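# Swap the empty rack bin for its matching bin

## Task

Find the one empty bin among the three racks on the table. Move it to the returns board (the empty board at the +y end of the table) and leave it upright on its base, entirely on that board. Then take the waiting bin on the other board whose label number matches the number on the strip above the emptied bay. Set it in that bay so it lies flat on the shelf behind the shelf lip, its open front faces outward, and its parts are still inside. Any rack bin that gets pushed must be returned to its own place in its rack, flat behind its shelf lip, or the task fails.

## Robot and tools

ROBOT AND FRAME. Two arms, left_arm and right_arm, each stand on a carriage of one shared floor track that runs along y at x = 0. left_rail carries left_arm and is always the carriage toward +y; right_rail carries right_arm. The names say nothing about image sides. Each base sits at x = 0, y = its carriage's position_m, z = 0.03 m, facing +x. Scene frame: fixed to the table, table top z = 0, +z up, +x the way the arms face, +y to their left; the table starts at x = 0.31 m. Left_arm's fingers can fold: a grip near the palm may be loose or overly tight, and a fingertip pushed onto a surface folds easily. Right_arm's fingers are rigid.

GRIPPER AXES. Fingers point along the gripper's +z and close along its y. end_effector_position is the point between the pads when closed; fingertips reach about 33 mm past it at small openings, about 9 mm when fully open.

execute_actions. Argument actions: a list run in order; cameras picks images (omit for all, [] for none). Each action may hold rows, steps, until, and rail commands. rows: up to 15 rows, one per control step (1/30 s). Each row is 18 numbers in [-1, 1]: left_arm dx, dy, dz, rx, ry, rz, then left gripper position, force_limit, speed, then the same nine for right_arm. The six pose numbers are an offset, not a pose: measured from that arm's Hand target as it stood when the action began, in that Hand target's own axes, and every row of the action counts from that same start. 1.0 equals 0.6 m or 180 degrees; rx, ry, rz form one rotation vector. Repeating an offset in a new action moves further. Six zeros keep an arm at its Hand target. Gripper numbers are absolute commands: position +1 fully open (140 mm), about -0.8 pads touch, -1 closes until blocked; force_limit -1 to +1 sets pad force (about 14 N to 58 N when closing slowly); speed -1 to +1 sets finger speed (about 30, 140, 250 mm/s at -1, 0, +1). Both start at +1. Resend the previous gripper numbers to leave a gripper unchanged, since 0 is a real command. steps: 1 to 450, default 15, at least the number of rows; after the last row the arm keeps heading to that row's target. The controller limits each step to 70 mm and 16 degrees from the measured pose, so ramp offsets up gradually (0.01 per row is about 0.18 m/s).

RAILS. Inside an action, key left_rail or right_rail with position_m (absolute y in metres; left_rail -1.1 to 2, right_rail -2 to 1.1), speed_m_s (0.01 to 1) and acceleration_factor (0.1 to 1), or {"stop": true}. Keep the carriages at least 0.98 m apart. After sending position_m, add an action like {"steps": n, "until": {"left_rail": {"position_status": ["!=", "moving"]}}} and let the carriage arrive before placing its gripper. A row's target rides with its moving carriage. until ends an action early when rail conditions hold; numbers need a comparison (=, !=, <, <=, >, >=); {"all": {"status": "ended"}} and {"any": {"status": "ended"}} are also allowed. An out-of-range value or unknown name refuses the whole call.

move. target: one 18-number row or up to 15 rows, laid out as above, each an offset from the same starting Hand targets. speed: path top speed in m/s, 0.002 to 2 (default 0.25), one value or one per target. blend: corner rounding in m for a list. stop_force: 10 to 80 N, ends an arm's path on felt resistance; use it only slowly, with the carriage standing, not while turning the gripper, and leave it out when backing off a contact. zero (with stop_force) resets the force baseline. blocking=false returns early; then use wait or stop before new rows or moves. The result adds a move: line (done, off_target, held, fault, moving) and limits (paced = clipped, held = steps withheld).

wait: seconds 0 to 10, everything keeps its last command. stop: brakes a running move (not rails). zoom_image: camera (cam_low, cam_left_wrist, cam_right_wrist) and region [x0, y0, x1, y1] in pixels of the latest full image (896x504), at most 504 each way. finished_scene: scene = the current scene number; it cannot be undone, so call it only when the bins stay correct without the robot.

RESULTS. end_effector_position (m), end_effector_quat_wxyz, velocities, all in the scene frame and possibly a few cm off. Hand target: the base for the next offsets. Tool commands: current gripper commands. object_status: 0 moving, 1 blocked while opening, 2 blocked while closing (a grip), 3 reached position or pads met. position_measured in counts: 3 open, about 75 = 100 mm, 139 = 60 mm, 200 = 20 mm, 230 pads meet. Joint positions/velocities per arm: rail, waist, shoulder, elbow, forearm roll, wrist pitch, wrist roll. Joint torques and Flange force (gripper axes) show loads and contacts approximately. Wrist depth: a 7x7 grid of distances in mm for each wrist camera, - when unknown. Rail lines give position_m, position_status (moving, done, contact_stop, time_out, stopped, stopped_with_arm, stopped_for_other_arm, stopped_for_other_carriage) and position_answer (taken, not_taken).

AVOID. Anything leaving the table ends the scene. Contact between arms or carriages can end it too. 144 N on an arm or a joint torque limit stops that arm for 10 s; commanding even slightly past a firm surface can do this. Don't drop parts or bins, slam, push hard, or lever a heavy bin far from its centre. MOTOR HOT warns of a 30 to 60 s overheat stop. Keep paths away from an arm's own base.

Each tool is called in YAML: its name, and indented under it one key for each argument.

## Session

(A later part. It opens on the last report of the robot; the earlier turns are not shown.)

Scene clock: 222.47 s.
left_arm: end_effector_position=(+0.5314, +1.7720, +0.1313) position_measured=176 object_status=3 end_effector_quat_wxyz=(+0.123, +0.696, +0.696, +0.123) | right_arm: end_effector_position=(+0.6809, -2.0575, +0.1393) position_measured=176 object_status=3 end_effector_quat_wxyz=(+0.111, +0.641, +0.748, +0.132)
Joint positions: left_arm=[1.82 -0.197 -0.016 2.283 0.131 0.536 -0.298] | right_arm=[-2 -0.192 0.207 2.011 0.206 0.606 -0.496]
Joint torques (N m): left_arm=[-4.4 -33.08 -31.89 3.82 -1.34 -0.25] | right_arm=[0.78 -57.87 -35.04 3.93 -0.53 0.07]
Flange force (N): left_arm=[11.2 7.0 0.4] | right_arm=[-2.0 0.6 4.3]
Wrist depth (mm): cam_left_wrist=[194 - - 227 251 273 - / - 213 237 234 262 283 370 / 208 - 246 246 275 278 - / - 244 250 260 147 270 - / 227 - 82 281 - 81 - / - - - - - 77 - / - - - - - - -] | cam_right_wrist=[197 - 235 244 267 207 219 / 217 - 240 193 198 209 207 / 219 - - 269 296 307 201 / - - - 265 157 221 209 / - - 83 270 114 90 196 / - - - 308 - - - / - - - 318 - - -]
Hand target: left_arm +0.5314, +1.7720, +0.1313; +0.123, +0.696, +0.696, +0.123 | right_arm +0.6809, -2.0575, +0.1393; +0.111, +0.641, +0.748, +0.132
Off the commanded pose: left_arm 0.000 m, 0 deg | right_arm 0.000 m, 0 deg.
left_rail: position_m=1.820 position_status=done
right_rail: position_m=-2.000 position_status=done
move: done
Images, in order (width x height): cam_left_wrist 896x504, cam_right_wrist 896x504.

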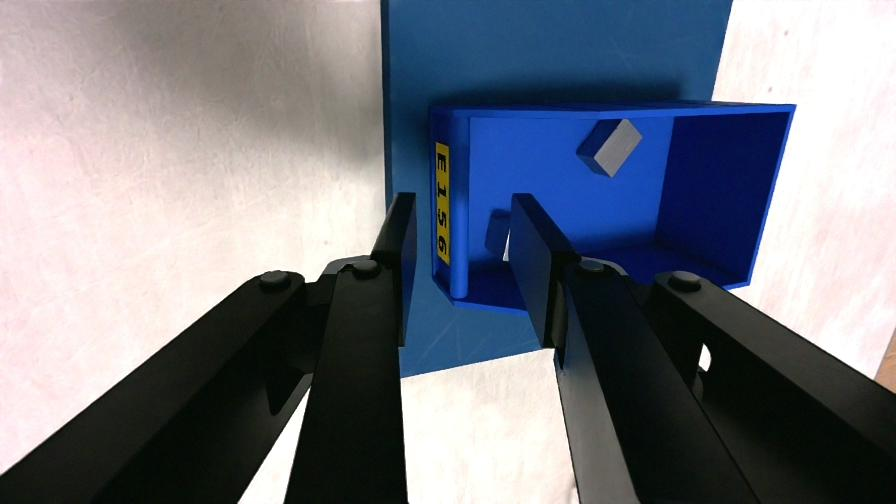

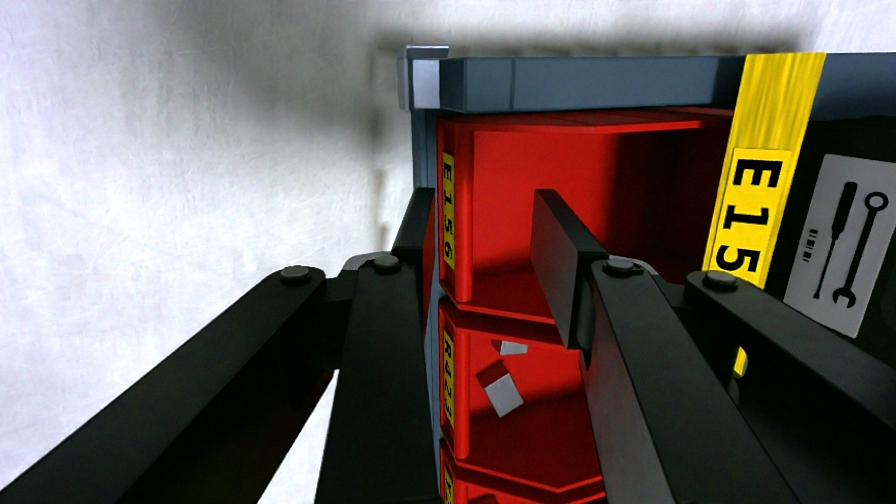

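move:
  target: [0.005,0,0.1,0,0,0,-0.37,0,0,0.003,-0.01,0.1,0,0,0,-0.37,0,0]
  cameras: ["cam_left_wrist","cam_right_wrist"]
  speed: 0.05
  stop_force: 15

Scene clock: 246.00 s.
left_arm: end_effector_position=(+0.5519, +1.7750, +0.0749) position_measured=176 object_status=3 end_effector_quat_wxyz=(+0.123, +0.696, +0.696, +0.123) | right_arm: end_effector_position=(+0.6952, -2.0533, +0.0808) position_measured=176 object_status=3 end_effector_quat_wxyz=(+0.111, +0.641, +0.748, +0.132)
Joint positions: left_arm=[1.82 -0.181 0.099 2.3 0.157 0.403 -0.315] | right_arm=[-2 -0.18 0.293 2.031 0.238 0.501 -0.524]
Joint torques (N m): left_arm=[-3.92 -41.22 -28.41 3.39 -1.29 -0.35] | right_arm=[0.89 -63.34 -32.24 3.58 -0.54 0.06]
Flange force (N): left_arm=[9.9 6.4 0.9] | right_arm=[-2.0 0.2 3.6]
Wrist depth (mm): cam_left_wrist=[- 160 171 173 192 210 266 / - 166 179 179 194 222 192 / - 171 188 186 212 234 194 / 170 181 194 192 148 246 207 / 177 - 82 198 - 89 205 / - - - 230 - 77 - / - - - 268 - - -] | cam_right_wrist=[159 166 179 185 201 - 250 / 163 172 - 139 132 142 153 / - 181 - 201 224 248 212 / 180 188 - 140 157 259 159 / 185 83 83 222 114 90 161 / - - - 220 - - - / - - - 259 - - -]
Hand target: left_arm +0.5519, +1.7750, +0.0749; +0.123, +0.696, +0.696, +0.123 | right_arm +0.6952, -2.0533, +0.0808; +0.111, +0.641, +0.748, +0.132
Off the commanded pose: left_arm 0.000 m, 0 deg | right_arm 0.000 m, 0 deg.
left_rail: position_m=1.820 position_status=done
right_rail: position_m=-2.000 position_status=done
move: done
Images, in order (width x height): cam_left_wrist 896x504, cam_right_wrist 896x504.

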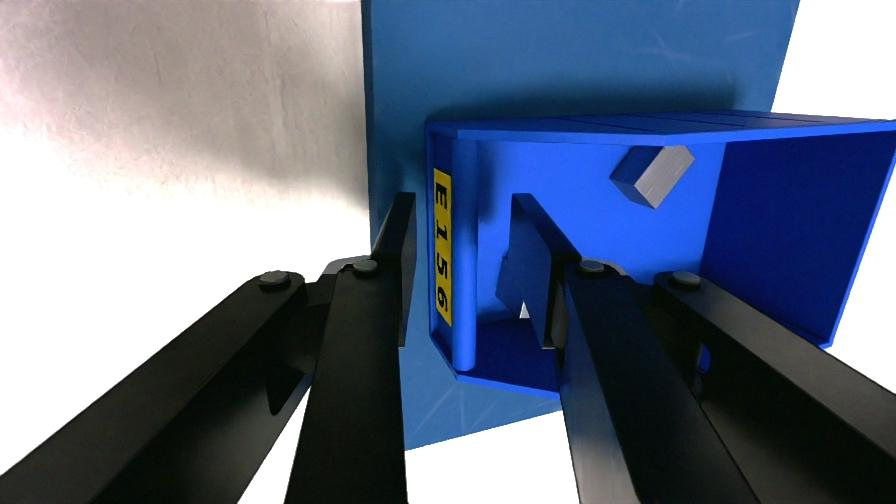

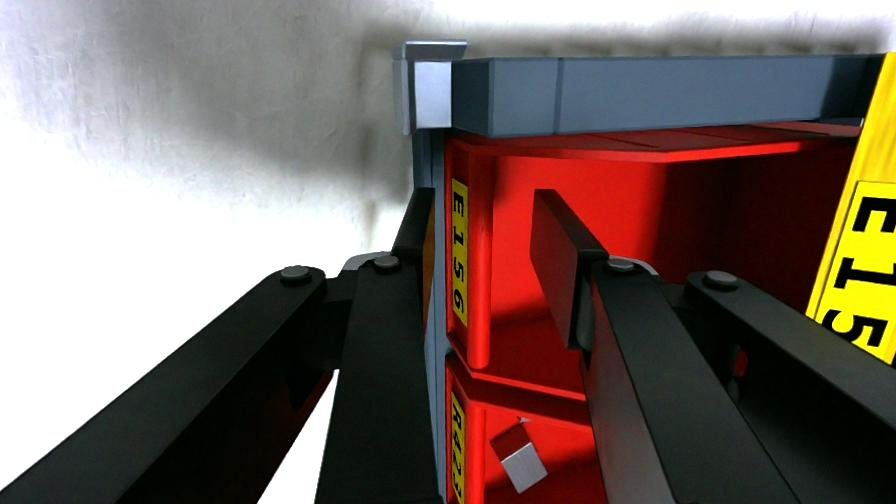

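move:
  target: [0.0,0.002,0.022,0,0,0,-0.37,0,0,0,-0.002,0.022,0,0,0,-0.37,0,0]
  cameras: ["cam_left_wrist","cam_right_wrist"]
  speed: 0.03
  stop_force: 12

zoom_image:
  camera: "cam_left_wrist"
  region: [350, 120, 600, 400]

zoom_image:
  camera: "cam_right_wrist"
  region: [350, 120, 600, 400]

Scene clock: 267.20 s.
left_arm: end_effector_position=(+0.5575, +1.7750, +0.0629) position_measured=176 object_status=3 end_effector_quat_wxyz=(+0.123, +0.696, +0.696, +0.123) | right_arm: end_effector_position=(+0.6985, -2.0528, +0.0680) position_measured=176 object_status=3 end_effector_quat_wxyz=(+0.111, +0.641, +0.748, +0.132)
Joint positions: left_arm=[1.82 -0.178 0.127 2.3 0.166 0.376 -0.322] | right_arm=[-2 -0.178 0.314 2.033 0.247 0.479 -0.533]
Joint torques (N m): left_arm=[-3.63 -43.67 -27.13 3.23 -1.25 -0.37] | right_arm=[0.88 -65.1 -31.63 3.48 -0.55 0.04]
Flange force (N): left_arm=[9.5 7.2 1.3] | right_arm=[-1.7 0.4 3.7]
Wrist depth (mm): cam_left_wrist=[140 149 158 163 177 198 241 / 146 157 169 167 180 209 228 / 152 162 178 173 194 220 189 / 160 170 - 188 148 232 193 / - - 82 197 - 89 191 / - - - 207 - 77 - / - - - 257 - - -] | cam_right_wrist=[- 156 169 176 199 - 140 / - 163 174 130 115 128 140 / - 169 187 190 203 235 213 / 168 183 189 185 158 247 220 / 176 83 83 205 128 90 151 / - - - 206 194 - - / - - - 216 - - -]
Hand target: left_arm +0.5575, +1.7750, +0.0629; +0.123, +0.696, +0.696, +0.123 | right_arm +0.6985, -2.0528, +0.0680; +0.111, +0.641, +0.748, +0.132
Off the commanded pose: left_arm 0.000 m, 0 deg | right_arm 0.000 m, 0 deg.
left_rail: position_m=1.820 position_status=done
right_rail: position_m=-2.000 position_status=done
move: done
Images, in order (width x height): cam_left_wrist 896x504, cam_right_wrist 896x504.

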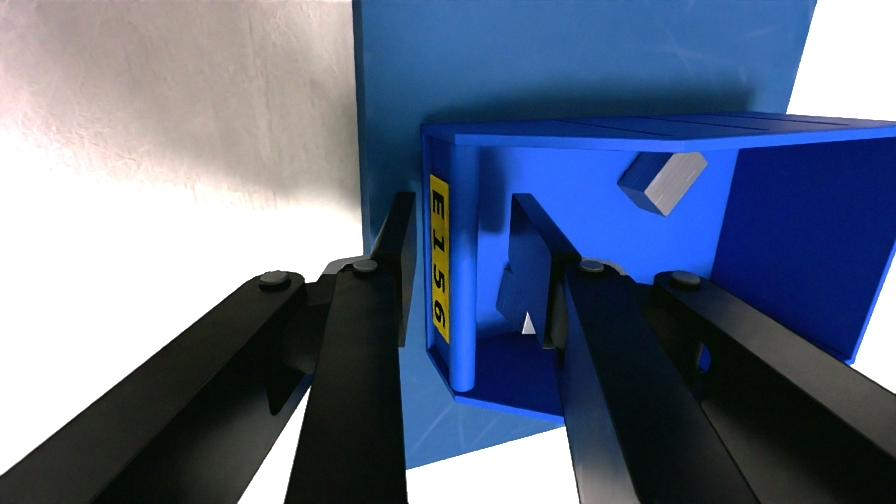

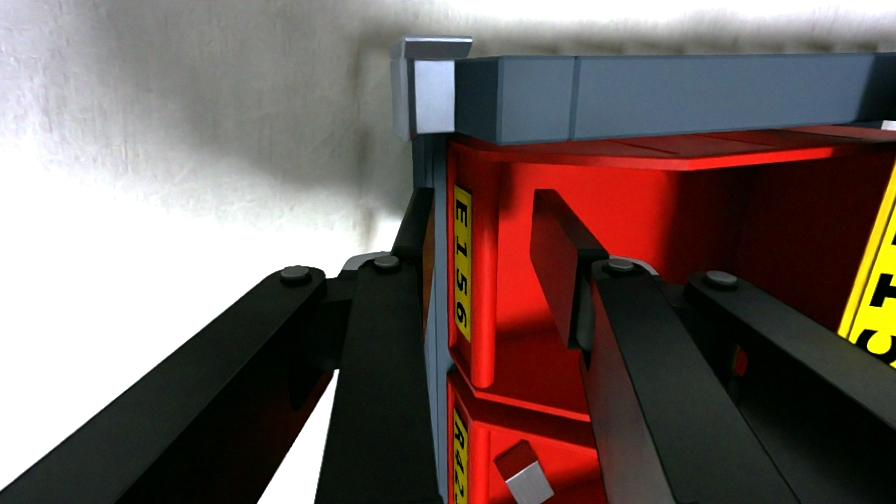

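Scaled by 1.800 from the camera's 896x504 image, which has a finer 1280x720 frame.

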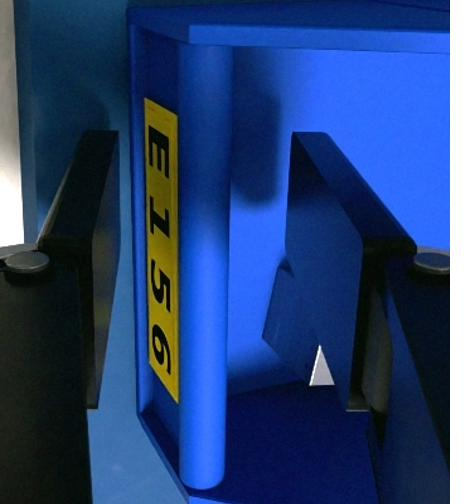

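Scaled by 1.800 from the camera's 896x504 image, which has a finer 1280x720 frame.

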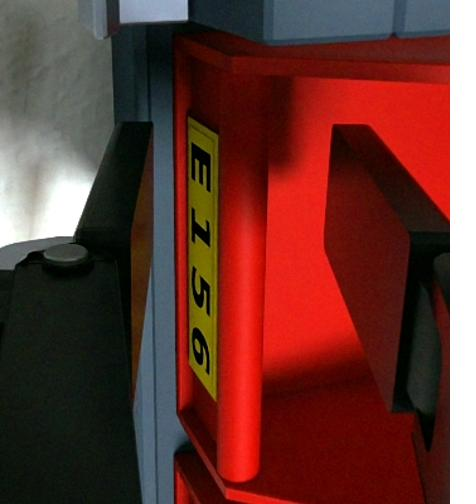

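move:
  target: [0.0,0.0,0.01,0,0,0,-0.37,0,0,0,0,0.007,0,0,0,-0.37,0,0]
  cameras: []
  speed: 0.03
  stop_force: 12

execute_actions:
  actions:
    - {"rows":[[0,0,0,0,0,0,-1,0,-1,0,0,0,0,0,0,-1,0,-1]],"steps":75}
  cameras: ["cam_left_wrist","cam_right_wrist"]

Scene clock: 279.73 s.
left_arm: end_effector_position=(+0.5596, +1.7750, +0.0572) position_measured=176 object_status=3 end_effector_quat_wxyz=(+0.123, +0.696, +0.696, +0.123) | right_arm: end_effector_position=(+0.6999, -2.0526, +0.0640) position_measured=176 object_status=3 end_effector_quat_wxyz=(+0.111, +0.641, +0.748, +0.132)
Joint positions: left_arm=[1.82 -0.178 0.139 2.3 0.171 0.363 -0.327] | right_arm=[-2 -0.178 0.32 2.033 0.249 0.472 -0.535]
Joint torques (N m): left_arm=[-3.81 -44.35 -26.83 3.28 -1.21 -0.27] | right_arm=[0.74 -65.44 -31.34 3.48 -0.53 0.05]
Flange force (N): left_arm=[10.0 6.9 1.5] | right_arm=[-1.6 0.6 3.8]
Wrist depth (mm): cam_left_wrist=[137 144 155 155 171 195 212 / 142 150 158 159 175 202 166 / 147 - 170 166 188 216 188 / 154 165 179 182 148 227 190 / 162 - 82 191 - 89 190 / - - - 187 - 77 - / - - - 225 - - -] | cam_right_wrist=[145 151 - 126 183 204 - / 151 157 - 125 112 122 136 / - 169 180 176 200 227 210 / - 175 182 163 158 243 220 / - 83 83 200 128 90 147 / - - - 198 188 - - / - - - 215 - - -]
Hand target: left_arm +0.5596, +1.7750, +0.0572; +0.123, +0.696, +0.696, +0.123 | right_arm +0.6999, -2.0526, +0.0640; +0.111, +0.641, +0.748, +0.132
Off the commanded pose: left_arm 0.000 m, 0 deg | right_arm 0.000 m, 0 deg.
left_rail: position_m=1.820 position_status=done
right_rail: position_m=-2.000 position_status=done
move: done
No camera images: "cameras" was empty.

Scene clock: 282.43 s.
left_arm: end_effector_position=(+0.5596, +1.7750, +0.0572) position_measured=219 object_status=2 end_effector_quat_wxyz=(+0.123, +0.696, +0.696, +0.123) | right_arm: end_effector_position=(+0.6999, -2.0526, +0.0640) position_measured=218 object_status=2 end_effector_quat_wxyz=(+0.111, +0.641, +0.748, +0.132)
Joint positions: left_arm=[1.82 -0.178 0.139 2.3 0.171 0.363 -0.327] | right_arm=[-2 -0.178 0.32 2.033 0.249 0.472 -0.535]
Joint torques (N m): left_arm=[-3.54 -45.71 -28.69 3.31 -1.92 -0.32] | right_arm=[0.57 -58.35 -28.23 3.29 -0.43 0.09]
Flange force (N): left_arm=[9.4 5.1 2.1] | right_arm=[-0.9 1.3 -6.9]
Wrist depth (mm): cam_left_wrist=[136 144 155 155 171 192 214 / 141 150 160 161 175 201 221 / 147 159 171 167 178 173 190 / 155 169 178 132 185 198 192 / 162 170 92 83 97 85 186 / - - 67 - - 77 - / - - - - - 69 -] | cam_right_wrist=[145 153 164 128 187 - 231 / - 158 174 126 112 123 137 / 157 169 180 186 199 227 203 / 164 170 - 121 212 244 218 / - 185 79 84 84 88 215 / 178 - 67 - - - 151 / - - - - - - -]
Hand target: left_arm +0.5596, +1.7750, +0.0572; +0.123, +0.696, +0.696, +0.123 | right_arm +0.6999, -2.0526, +0.0640; +0.111, +0.641, +0.748, +0.132
Off the commanded pose: left_arm 0.000 m, 0 deg | right_arm 0.000 m, 0 deg.
left_rail: position_m=1.820 position_status=done
right_rail: position_m=-2.000 position_status=done
Images, in order (width x height): cam_left_wrist 896x504, cam_right_wrist 896x504.

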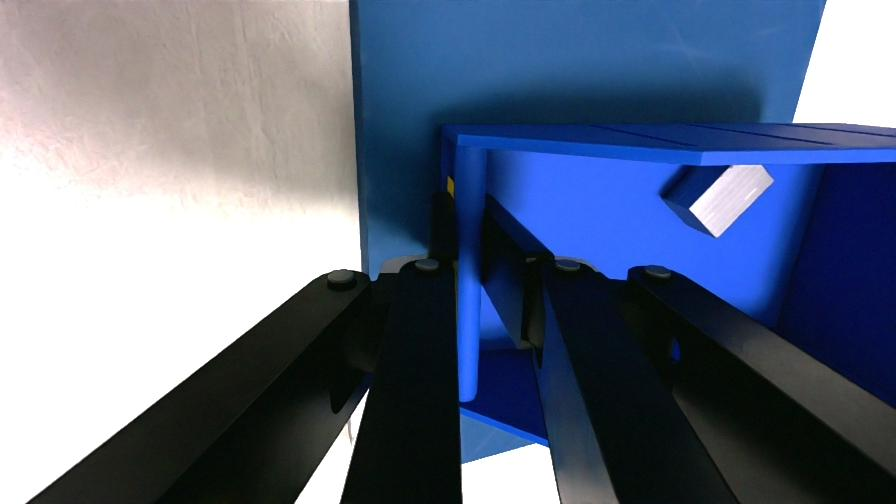

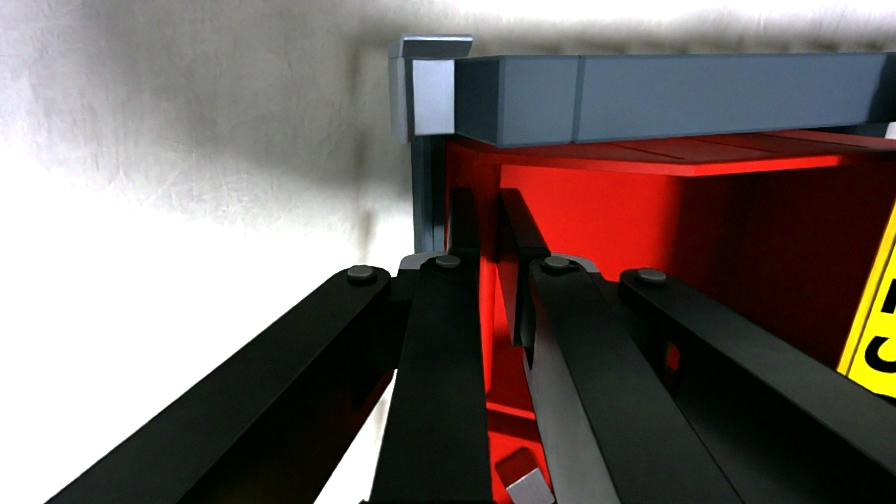

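move:
  target:
    - [0,0.015,-0.04,0,0,0,-1,0,-1,0,0.0085,-0.0235,0.03,0,0,-1,0,-1]
    - [0,0.057,-0.157,0,0,0,-1,0,-1,0,-0.086,-0.058,0.03,0,0,-1,0,-1]
  speed: 0.06
  cameras: ["cam_left_wrist","cam_right_wrist"]

Scene clock: 296.27 s.
left_arm: end_effector_position=(+0.5595, +1.7750, +0.1574) position_measured=219 object_status=2 end_effector_quat_wxyz=(+0.123, +0.696, +0.696, +0.123) | right_arm: end_effector_position=(+0.6403, -2.0618, +0.0792) position_measured=218 object_status=2 end_effector_quat_wxyz=(+0.081, +0.646, +0.753, +0.096)
Joint positions: left_arm=[1.82 -0.178 -0.004 2.212 0.108 0.593 -0.257] | right_arm=[-2 -0.195 0.251 2.072 0.158 0.588 -0.47]
Joint torques (N m): left_arm=[-3.63 -37.66 -35.43 4.1 -2 -0.33] | right_arm=[0.91 -58.33 -31.85 3.58 -0.23 0.09]
Flange force (N): left_arm=[8.8 5.3 3.0] | right_arm=[-1.8 -0.3 2.7]
Wrist depth (mm): cam_left_wrist=[211 228 237 252 279 327 - / - 228 250 262 289 353 382 / - 255 259 262 178 173 190 / 241 255 275 129 185 198 192 / - 264 93 83 97 85 186 / - - 67 - - 77 173 / - - - - - 69 -] | cam_right_wrist=[166 174 183 195 195 - 227 / 173 180 187 203 157 137 143 / - 189 - 183 206 231 204 / - - 213 110 212 245 212 / - 204 79 79 84 84 215 / - - 67 - - 72 68 / - - - - - - -]
Hand target: left_arm +0.5596, +1.7750, +0.1575; +0.123, +0.696, +0.696, +0.123 | right_arm +0.6402, -2.0618, +0.0792; +0.081, +0.646, +0.753, +0.096
Off the commanded pose: left_arm 0.000 m, 0 deg | right_arm 0.000 m, 0 deg.
left_rail: position_m=1.820 position_status=done
right_rail: position_m=-2.000 position_status=done
move: done
Images, in order (width x height): cam_left_wrist 896x504, cam_right_wrist 896x504.

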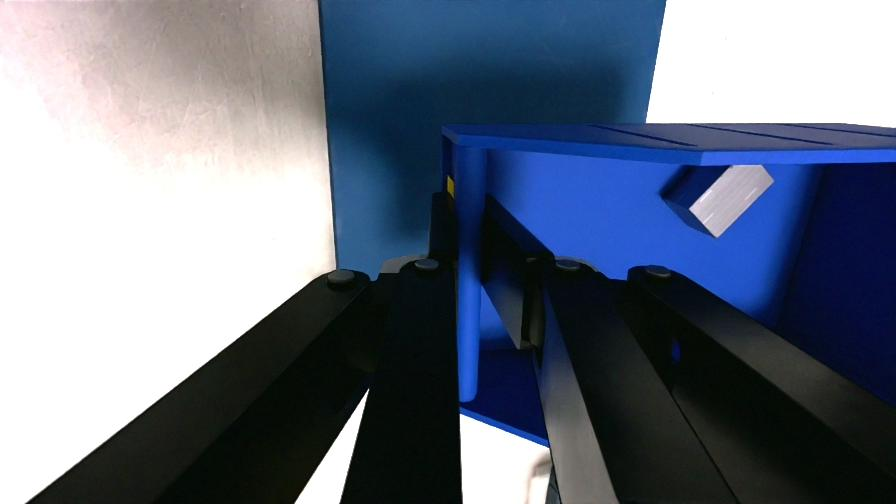

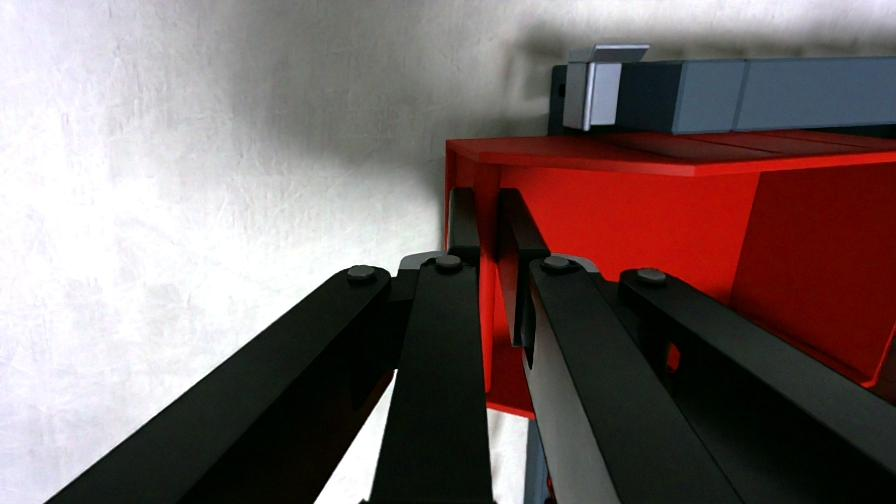

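move:
  target:
    - [0,0,0,0,0,0,-1,0,-1,0,-0.0645,-0.017,0,0,0,-1,0,-1]
    - [0,0,0,0,0,0,-1,0,-1,0,-0.088,-0.126,-0.03,0,0,-1,0,-1]
    - [0,0,0,0,0,0,-1,0,-1,0,-0.111,-0.236,-0.03,0,0,-1,0,-1]
  speed: 0.08
  cameras: ["cam_right_wrist"]

execute_actions:
  actions:
    - {"left_rail":{"position_m":1.0,"acceleration_factor":0.3},"right_rail":{"position_m":0.0,"acceleration_factor":0.3},"steps":400,"until":{"all":{"status":"ended"}}}

Scene clock: 309.90 s.
left_arm: end_effector_position=(+0.5596, +1.7750, +0.1575) position_measured=219 object_status=2 end_effector_quat_wxyz=(+0.123, +0.696, +0.696, +0.123) | right_arm: end_effector_position=(+0.5416, -2.0773, +0.1997) position_measured=218 object_status=2 end_effector_quat_wxyz=(+0.111, +0.641, +0.748, +0.132)
Joint positions: left_arm=[1.82 -0.178 -0.004 2.212 0.108 0.593 -0.257] | right_arm=[-2 -0.297 -0.064 2.177 0.227 0.727 -0.597]
Joint torques (N m): left_arm=[-4.04 -38.36 -35.74 4.06 -1.99 -0.25] | right_arm=[0.84 -32.87 -38.39 4.37 -0.65 0.04]
Flange force (N): left_arm=[9.4 5.5 4.3] | right_arm=[-2.2 -0.4 4.9]
Wrist depth (mm): cam_left_wrist=[212 224 235 252 279 - - / 221 234 250 263 290 - 403 / - 251 262 174 176 173 190 / 242 260 272 142 185 194 191 / - 264 93 88 97 85 186 / - - 67 - - 77 173 / - - - - - 69 -] | cam_right_wrist=[251 265 - 325 316 - 382 / - - 307 - 350 296 301 / 268 - - 163 204 230 203 / - - 338 112 212 245 213 / - - 79 79 84 84 215 / - - 67 - - 72 - / - - - - - - -]
Hand target: left_arm +0.5596, +1.7750, +0.1575; +0.123, +0.696, +0.696, +0.123 | right_arm +0.5416, -2.0773, +0.1997; +0.111, +0.641, +0.748, +0.132
Off the commanded pose: left_arm 0.000 m, 0 deg | right_arm 0.000 m, 0 deg.
left_rail: position_m=1.820 position_status=done
right_rail: position_m=-2.000 position_status=done
move: done
Images, in order (width x height): cam_right_wrist 896x504.

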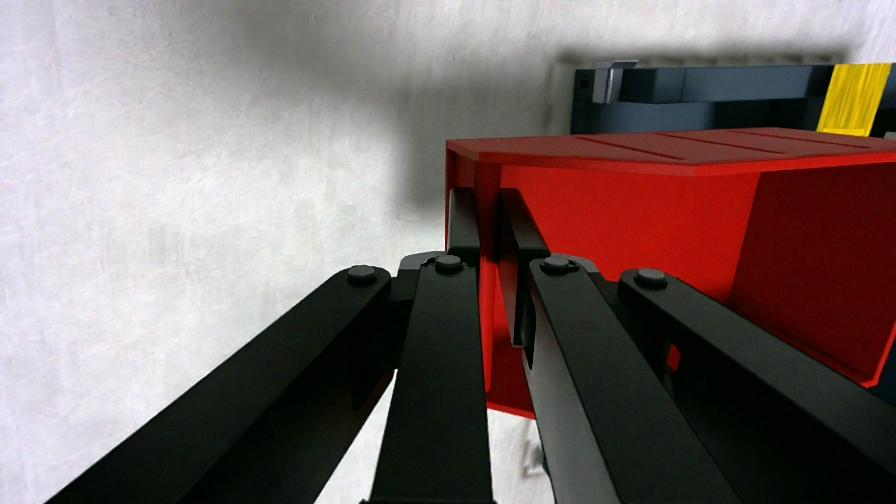

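Scene clock: 315.97 s.
left_arm: end_effector_position=(+0.5596, +0.9550, +0.1575) position_measured=219 object_status=2 end_effector_quat_wxyz=(+0.123, +0.696, +0.696, +0.123) | right_arm: end_effector_position=(+0.5416, -0.0775, +0.1997) position_measured=218 object_status=2 end_effector_quat_wxyz=(+0.111, +0.641, +0.748, +0.132)
Joint positions: left_arm=[1 -0.178 -0.004 2.212 0.108 0.593 -0.257] | right_arm=[0 -0.297 -0.064 2.177 0.227 0.727 -0.597]
Joint torques (N m): left_arm=[-4.1 -37.2 -35.92 4.08 -1.99 -0.41] | right_arm=[0.98 -32.31 -38.38 4.37 -0.8 0.07]
Flange force (N): left_arm=[10.6 4.0 2.1] | right_arm=[-1.8 -1.5 2.6]
Wrist depth (mm): cam_left_wrist=[212 223 - 270 - 331 - / 222 235 254 - - - 407 / 224 248 - 144 177 173 190 / 238 258 - 129 185 197 192 / - - 93 88 98 85 186 / - - 67 - - 77 173 / - - - - - 69 -] | cam_right_wrist=[- - 295 - 339 - - / 260 - 293 332 353 396 - / - - - 174 199 227 203 / - - - 113 212 244 213 / 298 312 79 79 84 84 214 / - - 67 - - 72 202 / - - - - - - -]
Hand target: left_arm +0.5596, +0.9550, +0.1575; +0.123, +0.696, +0.696, +0.123 | right_arm +0.5416, -0.0775, +0.1997; +0.111, +0.641, +0.748, +0.132
Tool commands: left_gripper/position=-1.0 left_gripper/force_limit=+0.0 left_gripper/speed=-1.0 right_gripper/position=-1.0 right_gripper/force_limit=+0.0 right_gripper/speed=-1.0
Off the commanded pose: left_arm 0.000 m, 0 deg | right_arm 0.000 m, 0 deg.
left_rail: position_m=1.000 position_status=done
right_rail: position_m=0.000 position_status=done

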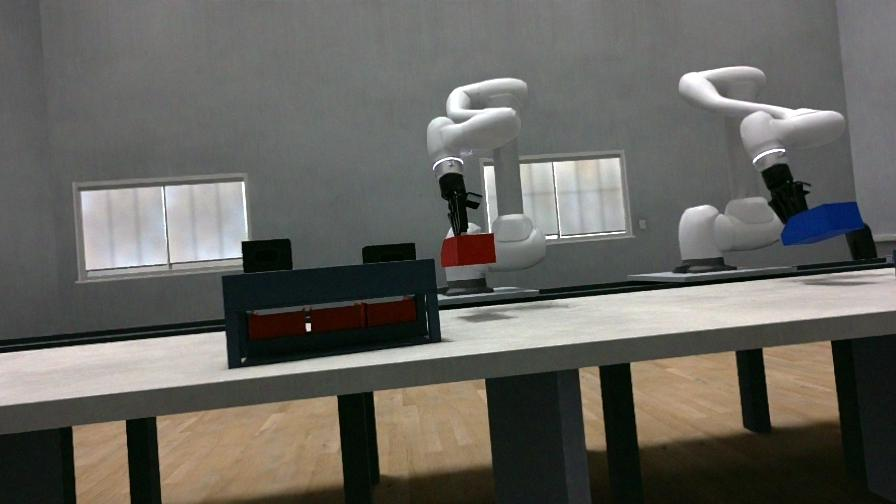

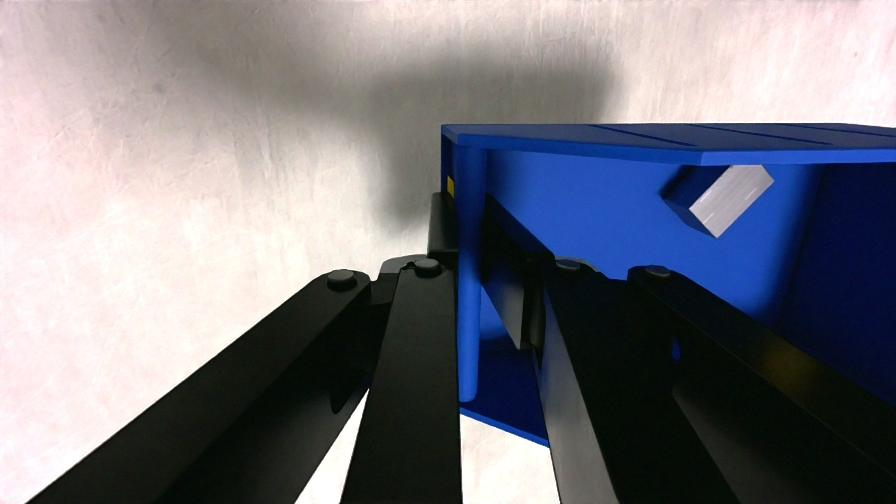

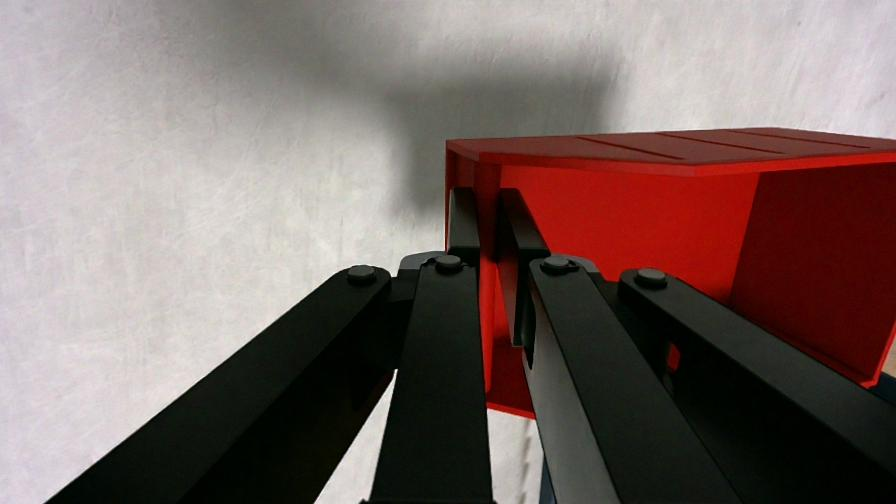

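execute_actions:
  actions:
    - {"left_rail":{"position_m":1.75},"right_rail":{"position_m":0.65},"steps":400,"until":{"all":{"status":"ended"}}}
  cameras: []

move:
  target: [0,0,0,0,0,0,-1,0,-1,0,-0.0684,0.188,0,0,0,-1,0,-1]
  speed: 0.12
  cameras: []

move:
  target: [0,0,0,0,0,0,-1,0,-1,0,-0.0194,0.053,0,0,0,-1,0,-1]
  speed: 0.015
  stop_force: 10

Scene clock: 350.30 s.
left_arm: end_effector_position=(+0.5596, +1.7050, +0.1575) position_measured=219 object_status=2 end_effector_quat_wxyz=(+0.123, +0.696, +0.696, +0.123) | right_arm: end_effector_position=(+0.5416, +0.5726, +0.1997) position_measured=218 object_status=2 end_effector_quat_wxyz=(+0.111, +0.641, +0.748, +0.132)
Joint positions: left_arm=[1.75 -0.178 -0.004 2.212 0.108 0.593 -0.257] | right_arm=[0.65 -0.297 -0.064 2.177 0.227 0.727 -0.597]
Joint torques (N m): left_arm=[-3.85 -38.45 -35.6 4.05 -1.85 -0.27] | right_arm=[0.7 -32.17 -38.42 4.39 -0.76 0.04]
Flange force (N): left_arm=[9.3 5.6 4.4] | right_arm=[-1.5 -1.1 3.4]
Wrist depth (mm): cam_left_wrist=[211 - 237 252 279 - - / 220 237 249 260 291 - 386 / 227 246 263 265 177 173 190 / - 257 275 141 131 197 191 / - - 92 88 97 85 186 / - - 67 - - 77 173 / - - - - - 69 -] | cam_right_wrist=[249 265 285 306 - - - / - - - - 347 - - / - - - - 160 230 202 / - 298 - 112 212 244 212 / 285 310 79 83 84 84 215 / - - 67 - - 72 203 / - - - - - - -]
Hand target: left_arm +0.5596, +1.7050, +0.1575; +0.123, +0.696, +0.696, +0.123 | right_arm +0.5416, +0.5726, +0.1997; +0.111, +0.641, +0.748, +0.132
Tool commands: left_gripper/position=-1.0 left_gripper/force_limit=+0.0 left_gripper/speed=-1.0 right_gripper/position=-1.0 right_gripper/force_limit=+0.0 right_gripper/speed=-1.0
Off the commanded pose: left_arm 0.000 m, 0 deg | right_arm 0.000 m, 0 deg.
left_rail: position_m=1.750 position_status=done
right_rail: position_m=0.650 position_status=done
No camera images: "cameras" was empty.

Scene clock: 351.77 s.
left_arm: end_effector_position=(+0.5596, +1.7050, +0.1575) position_measured=219 object_status=2 end_effector_quat_wxyz=(+0.123, +0.696, +0.696, +0.123) | right_arm: end_effector_position=(+0.5413, +0.5728, +0.0797) position_measured=218 object_status=2 end_effector_quat_wxyz=(+0.111, +0.641, +0.748, +0.132)
Joint positions: left_arm=[1.75 -0.178 -0.004 2.212 0.108 0.593 -0.257] | right_arm=[0.65 -0.296 0.091 2.297 0.341 0.464 -0.733]
Joint torques (N m): left_arm=[-4.11 -37.74 -35.32 4.07 -1.93 -0.31] | right_arm=[1.2 -41.97 -31.41 3.35 -0.65 -0.05]
Flange force (N): left_arm=[9.9 5.7 3.5] | right_arm=[-2.7 -0.9 4.2]
Wrist depth (mm): cam_left_wrist=[- 224 236 253 279 346 379 / - - 249 263 290 - 394 / 230 243 261 - 178 173 190 / - 259 274 129 185 197 192 / 250 263 93 88 98 85 186 / - - 67 - - 77 173 / - - - - - 69 -] | cam_right_wrist=[160 166 178 194 209 237 - / 164 172 188 204 217 246 - / 173 184 195 154 202 229 203 / 182 188 196 110 212 244 212 / 187 192 79 79 84 88 215 / - - 67 - - 72 202 / - - - - - - -]
Hand target: left_arm +0.5596, +1.7050, +0.1575; +0.123, +0.696, +0.696, +0.123 | right_arm +0.5413, +0.5727, +0.0797; +0.111, +0.641, +0.748, +0.132
Off the commanded pose: left_arm 0.000 m, 0 deg | right_arm 0.000 m, 0 deg.
left_rail: position_m=1.750 position_status=done
right_rail: position_m=0.650 position_status=done
move: done
No camera images: "cameras" was empty.

Scene clock: 353.90 s.
left_arm: end_effector_position=(+0.5596, +1.7050, +0.1575) position_measured=219 object_status=2 end_effector_quat_wxyz=(+0.123, +0.696, +0.696, +0.123) | right_arm: end_effector_position=(+0.5414, +0.5727, +0.0571) position_measured=218 object_status=2 end_effector_quat_wxyz=(+0.112, +0.641, +0.748, +0.132)
Joint positions: left_arm=[1.75 -0.178 -0.004 2.212 0.108 0.593 -0.257] | right_arm=[0.65 -0.296 0.127 2.314 0.382 0.412 -0.778]
Joint torques (N m): left_arm=[-3.77 -38.2 -35.64 4.16 -1.92 -0.3] | right_arm=[0.05 -22.85 -19.34 2.21 -0.76 0.06]
Flange force (N): left_arm=[9.2 5.5 4.0] | right_arm=[2.9 2.8 -39.3]
Wrist depth (mm): cam_left_wrist=[- 224 236 249 - - - / 222 - 246 262 287 - - / 229 241 262 174 177 173 190 / - 267 275 141 185 198 192 / - - 92 88 98 85 186 / - - 67 - - 77 173 / - - - - - 69 -] | cam_right_wrist=[140 148 162 171 187 211 - / 146 152 165 186 195 - - / 152 164 176 184 160 226 203 / - 166 183 120 212 244 213 / 164 - 79 79 84 84 214 / - - 67 - - 72 204 / - - - - - - -]
Hand target: left_arm +0.5596, +1.7050, +0.1575; +0.123, +0.696, +0.696, +0.123 | right_arm +0.5413, +0.5727, +0.0571; +0.112, +0.641, +0.748, +0.132 (not the last commanded pose)
Off the commanded pose: left_arm 0.000 m, 0 deg | right_arm 0.011 m, 0 deg.
left_rail: position_m=1.750 position_status=done
right_rail: position_m=0.650 position_status=done
move: contact (right_arm)

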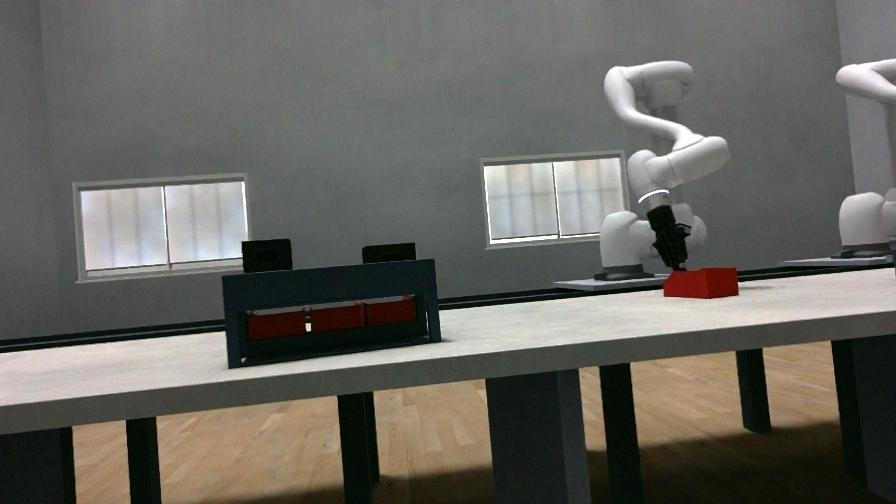

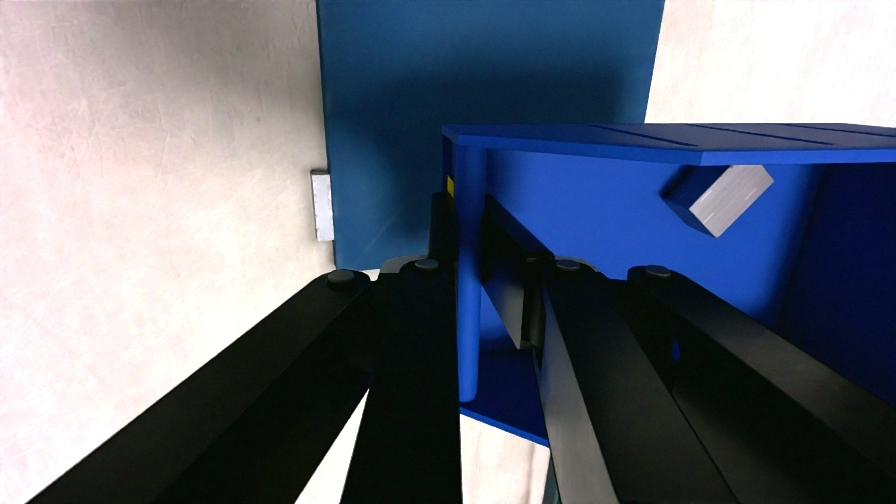

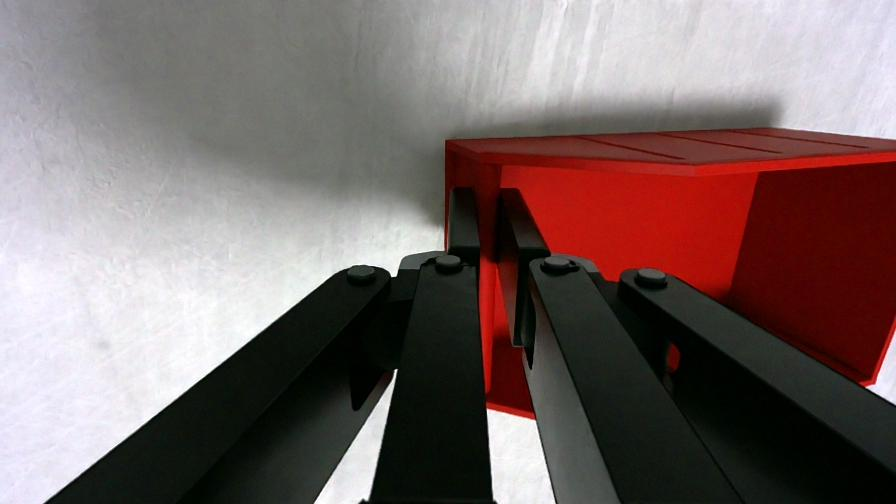

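execute_actions:
  actions:
    - {"rows":[[0,0,0,0,0,0,-1,0,-1,0,0.0003,-0.0015,0,0,0,-1,0,-1]],"steps":15}
    - {"rows":[[0,0,0,0,0,0,-1,0,-1,0,0,0,0,0,0,-0.37,0,-0.9]],"steps":45}
  cameras: []

move:
  target: [0,0,0,0,0,0,-1,0,-1,0,0,-0.22,0,0,0,-0.37,0,-0.9]
  speed: 0.15
  cameras: ["cam_right_wrist"]

execute_actions:
  actions:
    - {"right_rail":{"position_m":-0.9},"steps":250,"until":{"all":{"status":"ended"}}}
    - {"left_rail":{"position_m":0.33},"steps":400,"until":{"all":{"status":"ended"}}}
  cameras: ["cam_left_wrist","cam_low"]

Scene clock: 363.73 s.
left_arm: end_effector_position=(+0.5596, +1.7050, +0.1575) position_measured=219 object_status=2 end_effector_quat_wxyz=(+0.123, +0.696, +0.696, +0.123) | right_arm: end_effector_position=(+0.5412, +0.5727, +0.0580) position_measured=176 object_status=3 end_effector_quat_wxyz=(+0.112, +0.641, +0.748, +0.132)
Joint positions: left_arm=[1.75 -0.178 -0.004 2.212 0.108 0.593 -0.257] | right_arm=[0.65 -0.296 0.126 2.314 0.38 0.414 -0.776]
Joint torques (N m): left_arm=[-3.91 -37.65 -35.6 4.04 -1.99 -0.33] | right_arm=[0.82 -43.23 -29.11 3.13 -0.38 0.02]
Flange force (N): left_arm=[9.5 4.8 2.6] | right_arm=[-2.5 0.1 4.3]
Flange force at the end of the 1st action (N): left_arm=[10.2 4.9 3.5] | right_arm=[-2.1 -0.7 3.5]
Wrist depth (mm): cam_left_wrist=[- - 236 253 279 313 - / - - 251 262 289 341 - / - 238 262 268 177 173 189 / - 248 273 132 185 196 192 / - - 92 83 97 85 193 / - - 67 - - 77 173 / - - - - - 69 -] | cam_right_wrist=[141 148 159 - 186 - 232 / - 153 162 187 194 220 229 / 154 160 172 183 203 235 202 / 159 - 184 141 158 243 213 / 166 - 83 212 128 90 201 / - - - - 189 - - / - - - - - - -]
Hand target: left_arm +0.5596, +1.7050, +0.1575; +0.123, +0.696, +0.696, +0.123 | right_arm +0.5412, +0.5727, +0.0580; +0.112, +0.641, +0.748, +0.132
Off the commanded pose: left_arm 0.000 m, 0 deg | right_arm 0.000 m, 0 deg.
left_rail: position_m=1.750 position_status=done
right_rail: position_m=0.650 position_status=done
No camera images: "cameras" was empty.

Scene clock: 365.07 s.
left_arm: end_effector_position=(+0.5596, +1.7050, +0.1575) position_measured=219 object_status=2 end_effector_quat_wxyz=(+0.123, +0.696, +0.696, +0.123) | right_arm: end_effector_position=(+0.4969, +0.5656, +0.1821) position_measured=176 object_status=3 end_effector_quat_wxyz=(+0.112, +0.641, +0.748, +0.132)
Joint positions: left_arm=[1.75 -0.178 -0.004 2.212 0.108 0.593 -0.257] | right_arm=[0.65 -0.346 -0.117 2.262 0.256 0.707 -0.67]
Joint torques (N m): left_arm=[-3.63 -37.78 -35.62 4.05 -1.95 -0.35] | right_arm=[0.86 -25.48 -36.86 4.22 -0.44 0.08]
Flange force (N): left_arm=[9.0 5.1 3.3] | right_arm=[-2.2 -0.5 2.7]
Wrist depth (mm): cam_left_wrist=[208 - 236 253 267 331 394 / - - 247 262 281 - 417 / - 243 262 266 177 173 190 / - 259 272 132 184 197 192 / 242 - 92 83 97 85 186 / - - 67 - - 77 173 / - - - - - 69 -] | cam_right_wrist=[- 253 264 - 329 355 357 / - 264 - 307 333 307 - / 263 270 - 325 349 357 429 / 263 - - 336 157 362 460 / - - 83 89 - 90 - / - - - - - - - / - - - - - - -]
Hand target: left_arm +0.5596, +1.7050, +0.1575; +0.123, +0.696, +0.696, +0.123 | right_arm +0.4969, +0.5656, +0.1821; +0.112, +0.641, +0.748, +0.132
Off the commanded pose: left_arm 0.000 m, 0 deg | right_arm 0.000 m, 0 deg.
left_rail: position_m=1.750 position_status=done
right_rail: position_m=0.650 position_status=done
move: done
Images, in order (width x height): cam_right_wrist 896x504.

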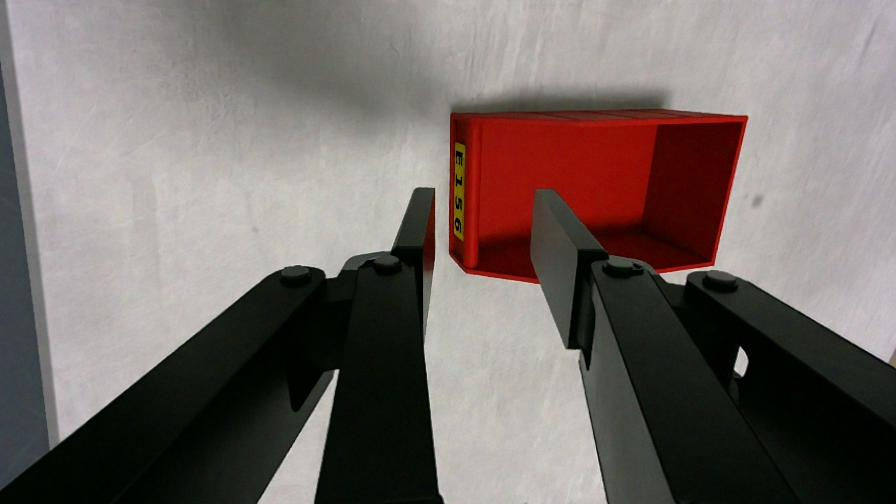

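Scene clock: 375.40 s.
left_arm: end_effector_position=(+0.5595, +0.2850, +0.1574) position_measured=219 object_status=2 end_effector_quat_wxyz=(+0.123, +0.696, +0.696, +0.123) | right_arm: end_effector_position=(+0.4969, -0.9844, +0.1821) position_measured=176 object_status=3 end_effector_quat_wxyz=(+0.112, +0.641, +0.748, +0.132)
Joint positions: left_arm=[0.33 -0.178 -0.004 2.212 0.108 0.593 -0.257] | right_arm=[-0.9 -0.346 -0.117 2.262 0.256 0.707 -0.67]
Joint torques (N m): left_arm=[-3.46 -37.61 -35.72 4.1 -1.97 -0.31] | right_arm=[0.76 -24.93 -36.84 4.22 -0.48 0.05]
Flange force (N): left_arm=[8.5 4.5 2.3] | right_arm=[-1.5 -1.2 1.4]
Flange force at the end of the 1st action (N): left_arm=[9.7 5.1 3.4] | right_arm=[-4.0 -1.1 2.1]
Wrist depth (mm): cam_left_wrist=[- 219 - - - - - / 220 239 - 276 - 345 405 / 230 - 284 172 176 - 190 / 240 - - 132 183 198 192 / - - 93 83 97 85 186 / - - 67 - - 77 173 / - - - - - 69 -] | cam_right_wrist=[241 246 274 286 330 - - / 242 265 - - - - - / 259 271 - - - - - / 276 - - 116 130 - - / 293 83 83 - - 90 - / - - - - - - - / - - - - - - -]
Hand target: left_arm +0.5596, +0.2850, +0.1575; +0.123, +0.696, +0.696, +0.123 | right_arm +0.4969, -0.9844, +0.1821; +0.112, +0.641, +0.748, +0.132
Tool commands: left_gripper/position=-1.0 left_gripper/force_limit=+0.0 left_gripper/speed=-1.0 right_gripper/position=-0.37 right_gripper/force_limit=+0.0 right_gripper/speed=-0.9
Off the commanded pose: left_arm 0.000 m, 0 deg | right_arm 0.000 m, 0 deg.
left_rail: position_m=0.330 position_status=done
right_rail: position_m=-0.900 position_status=done
Images, in order (width x height): cam_low 896x504, cam_left_wrist 896x504.

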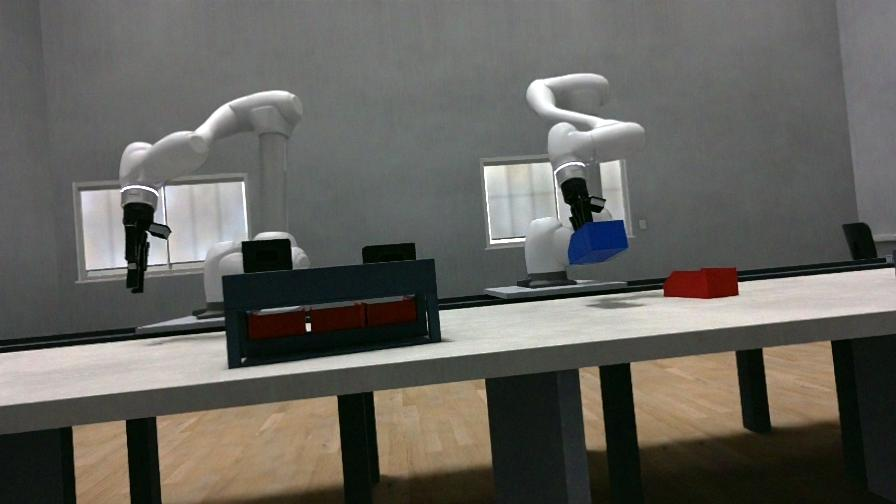

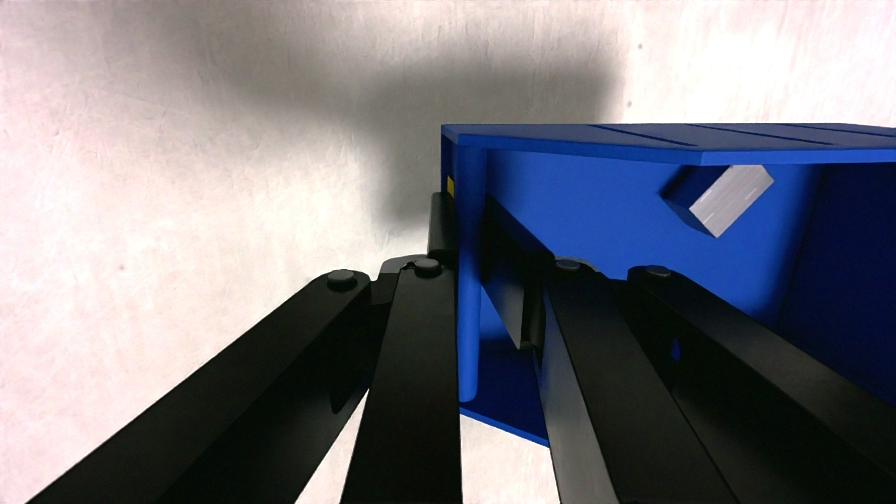

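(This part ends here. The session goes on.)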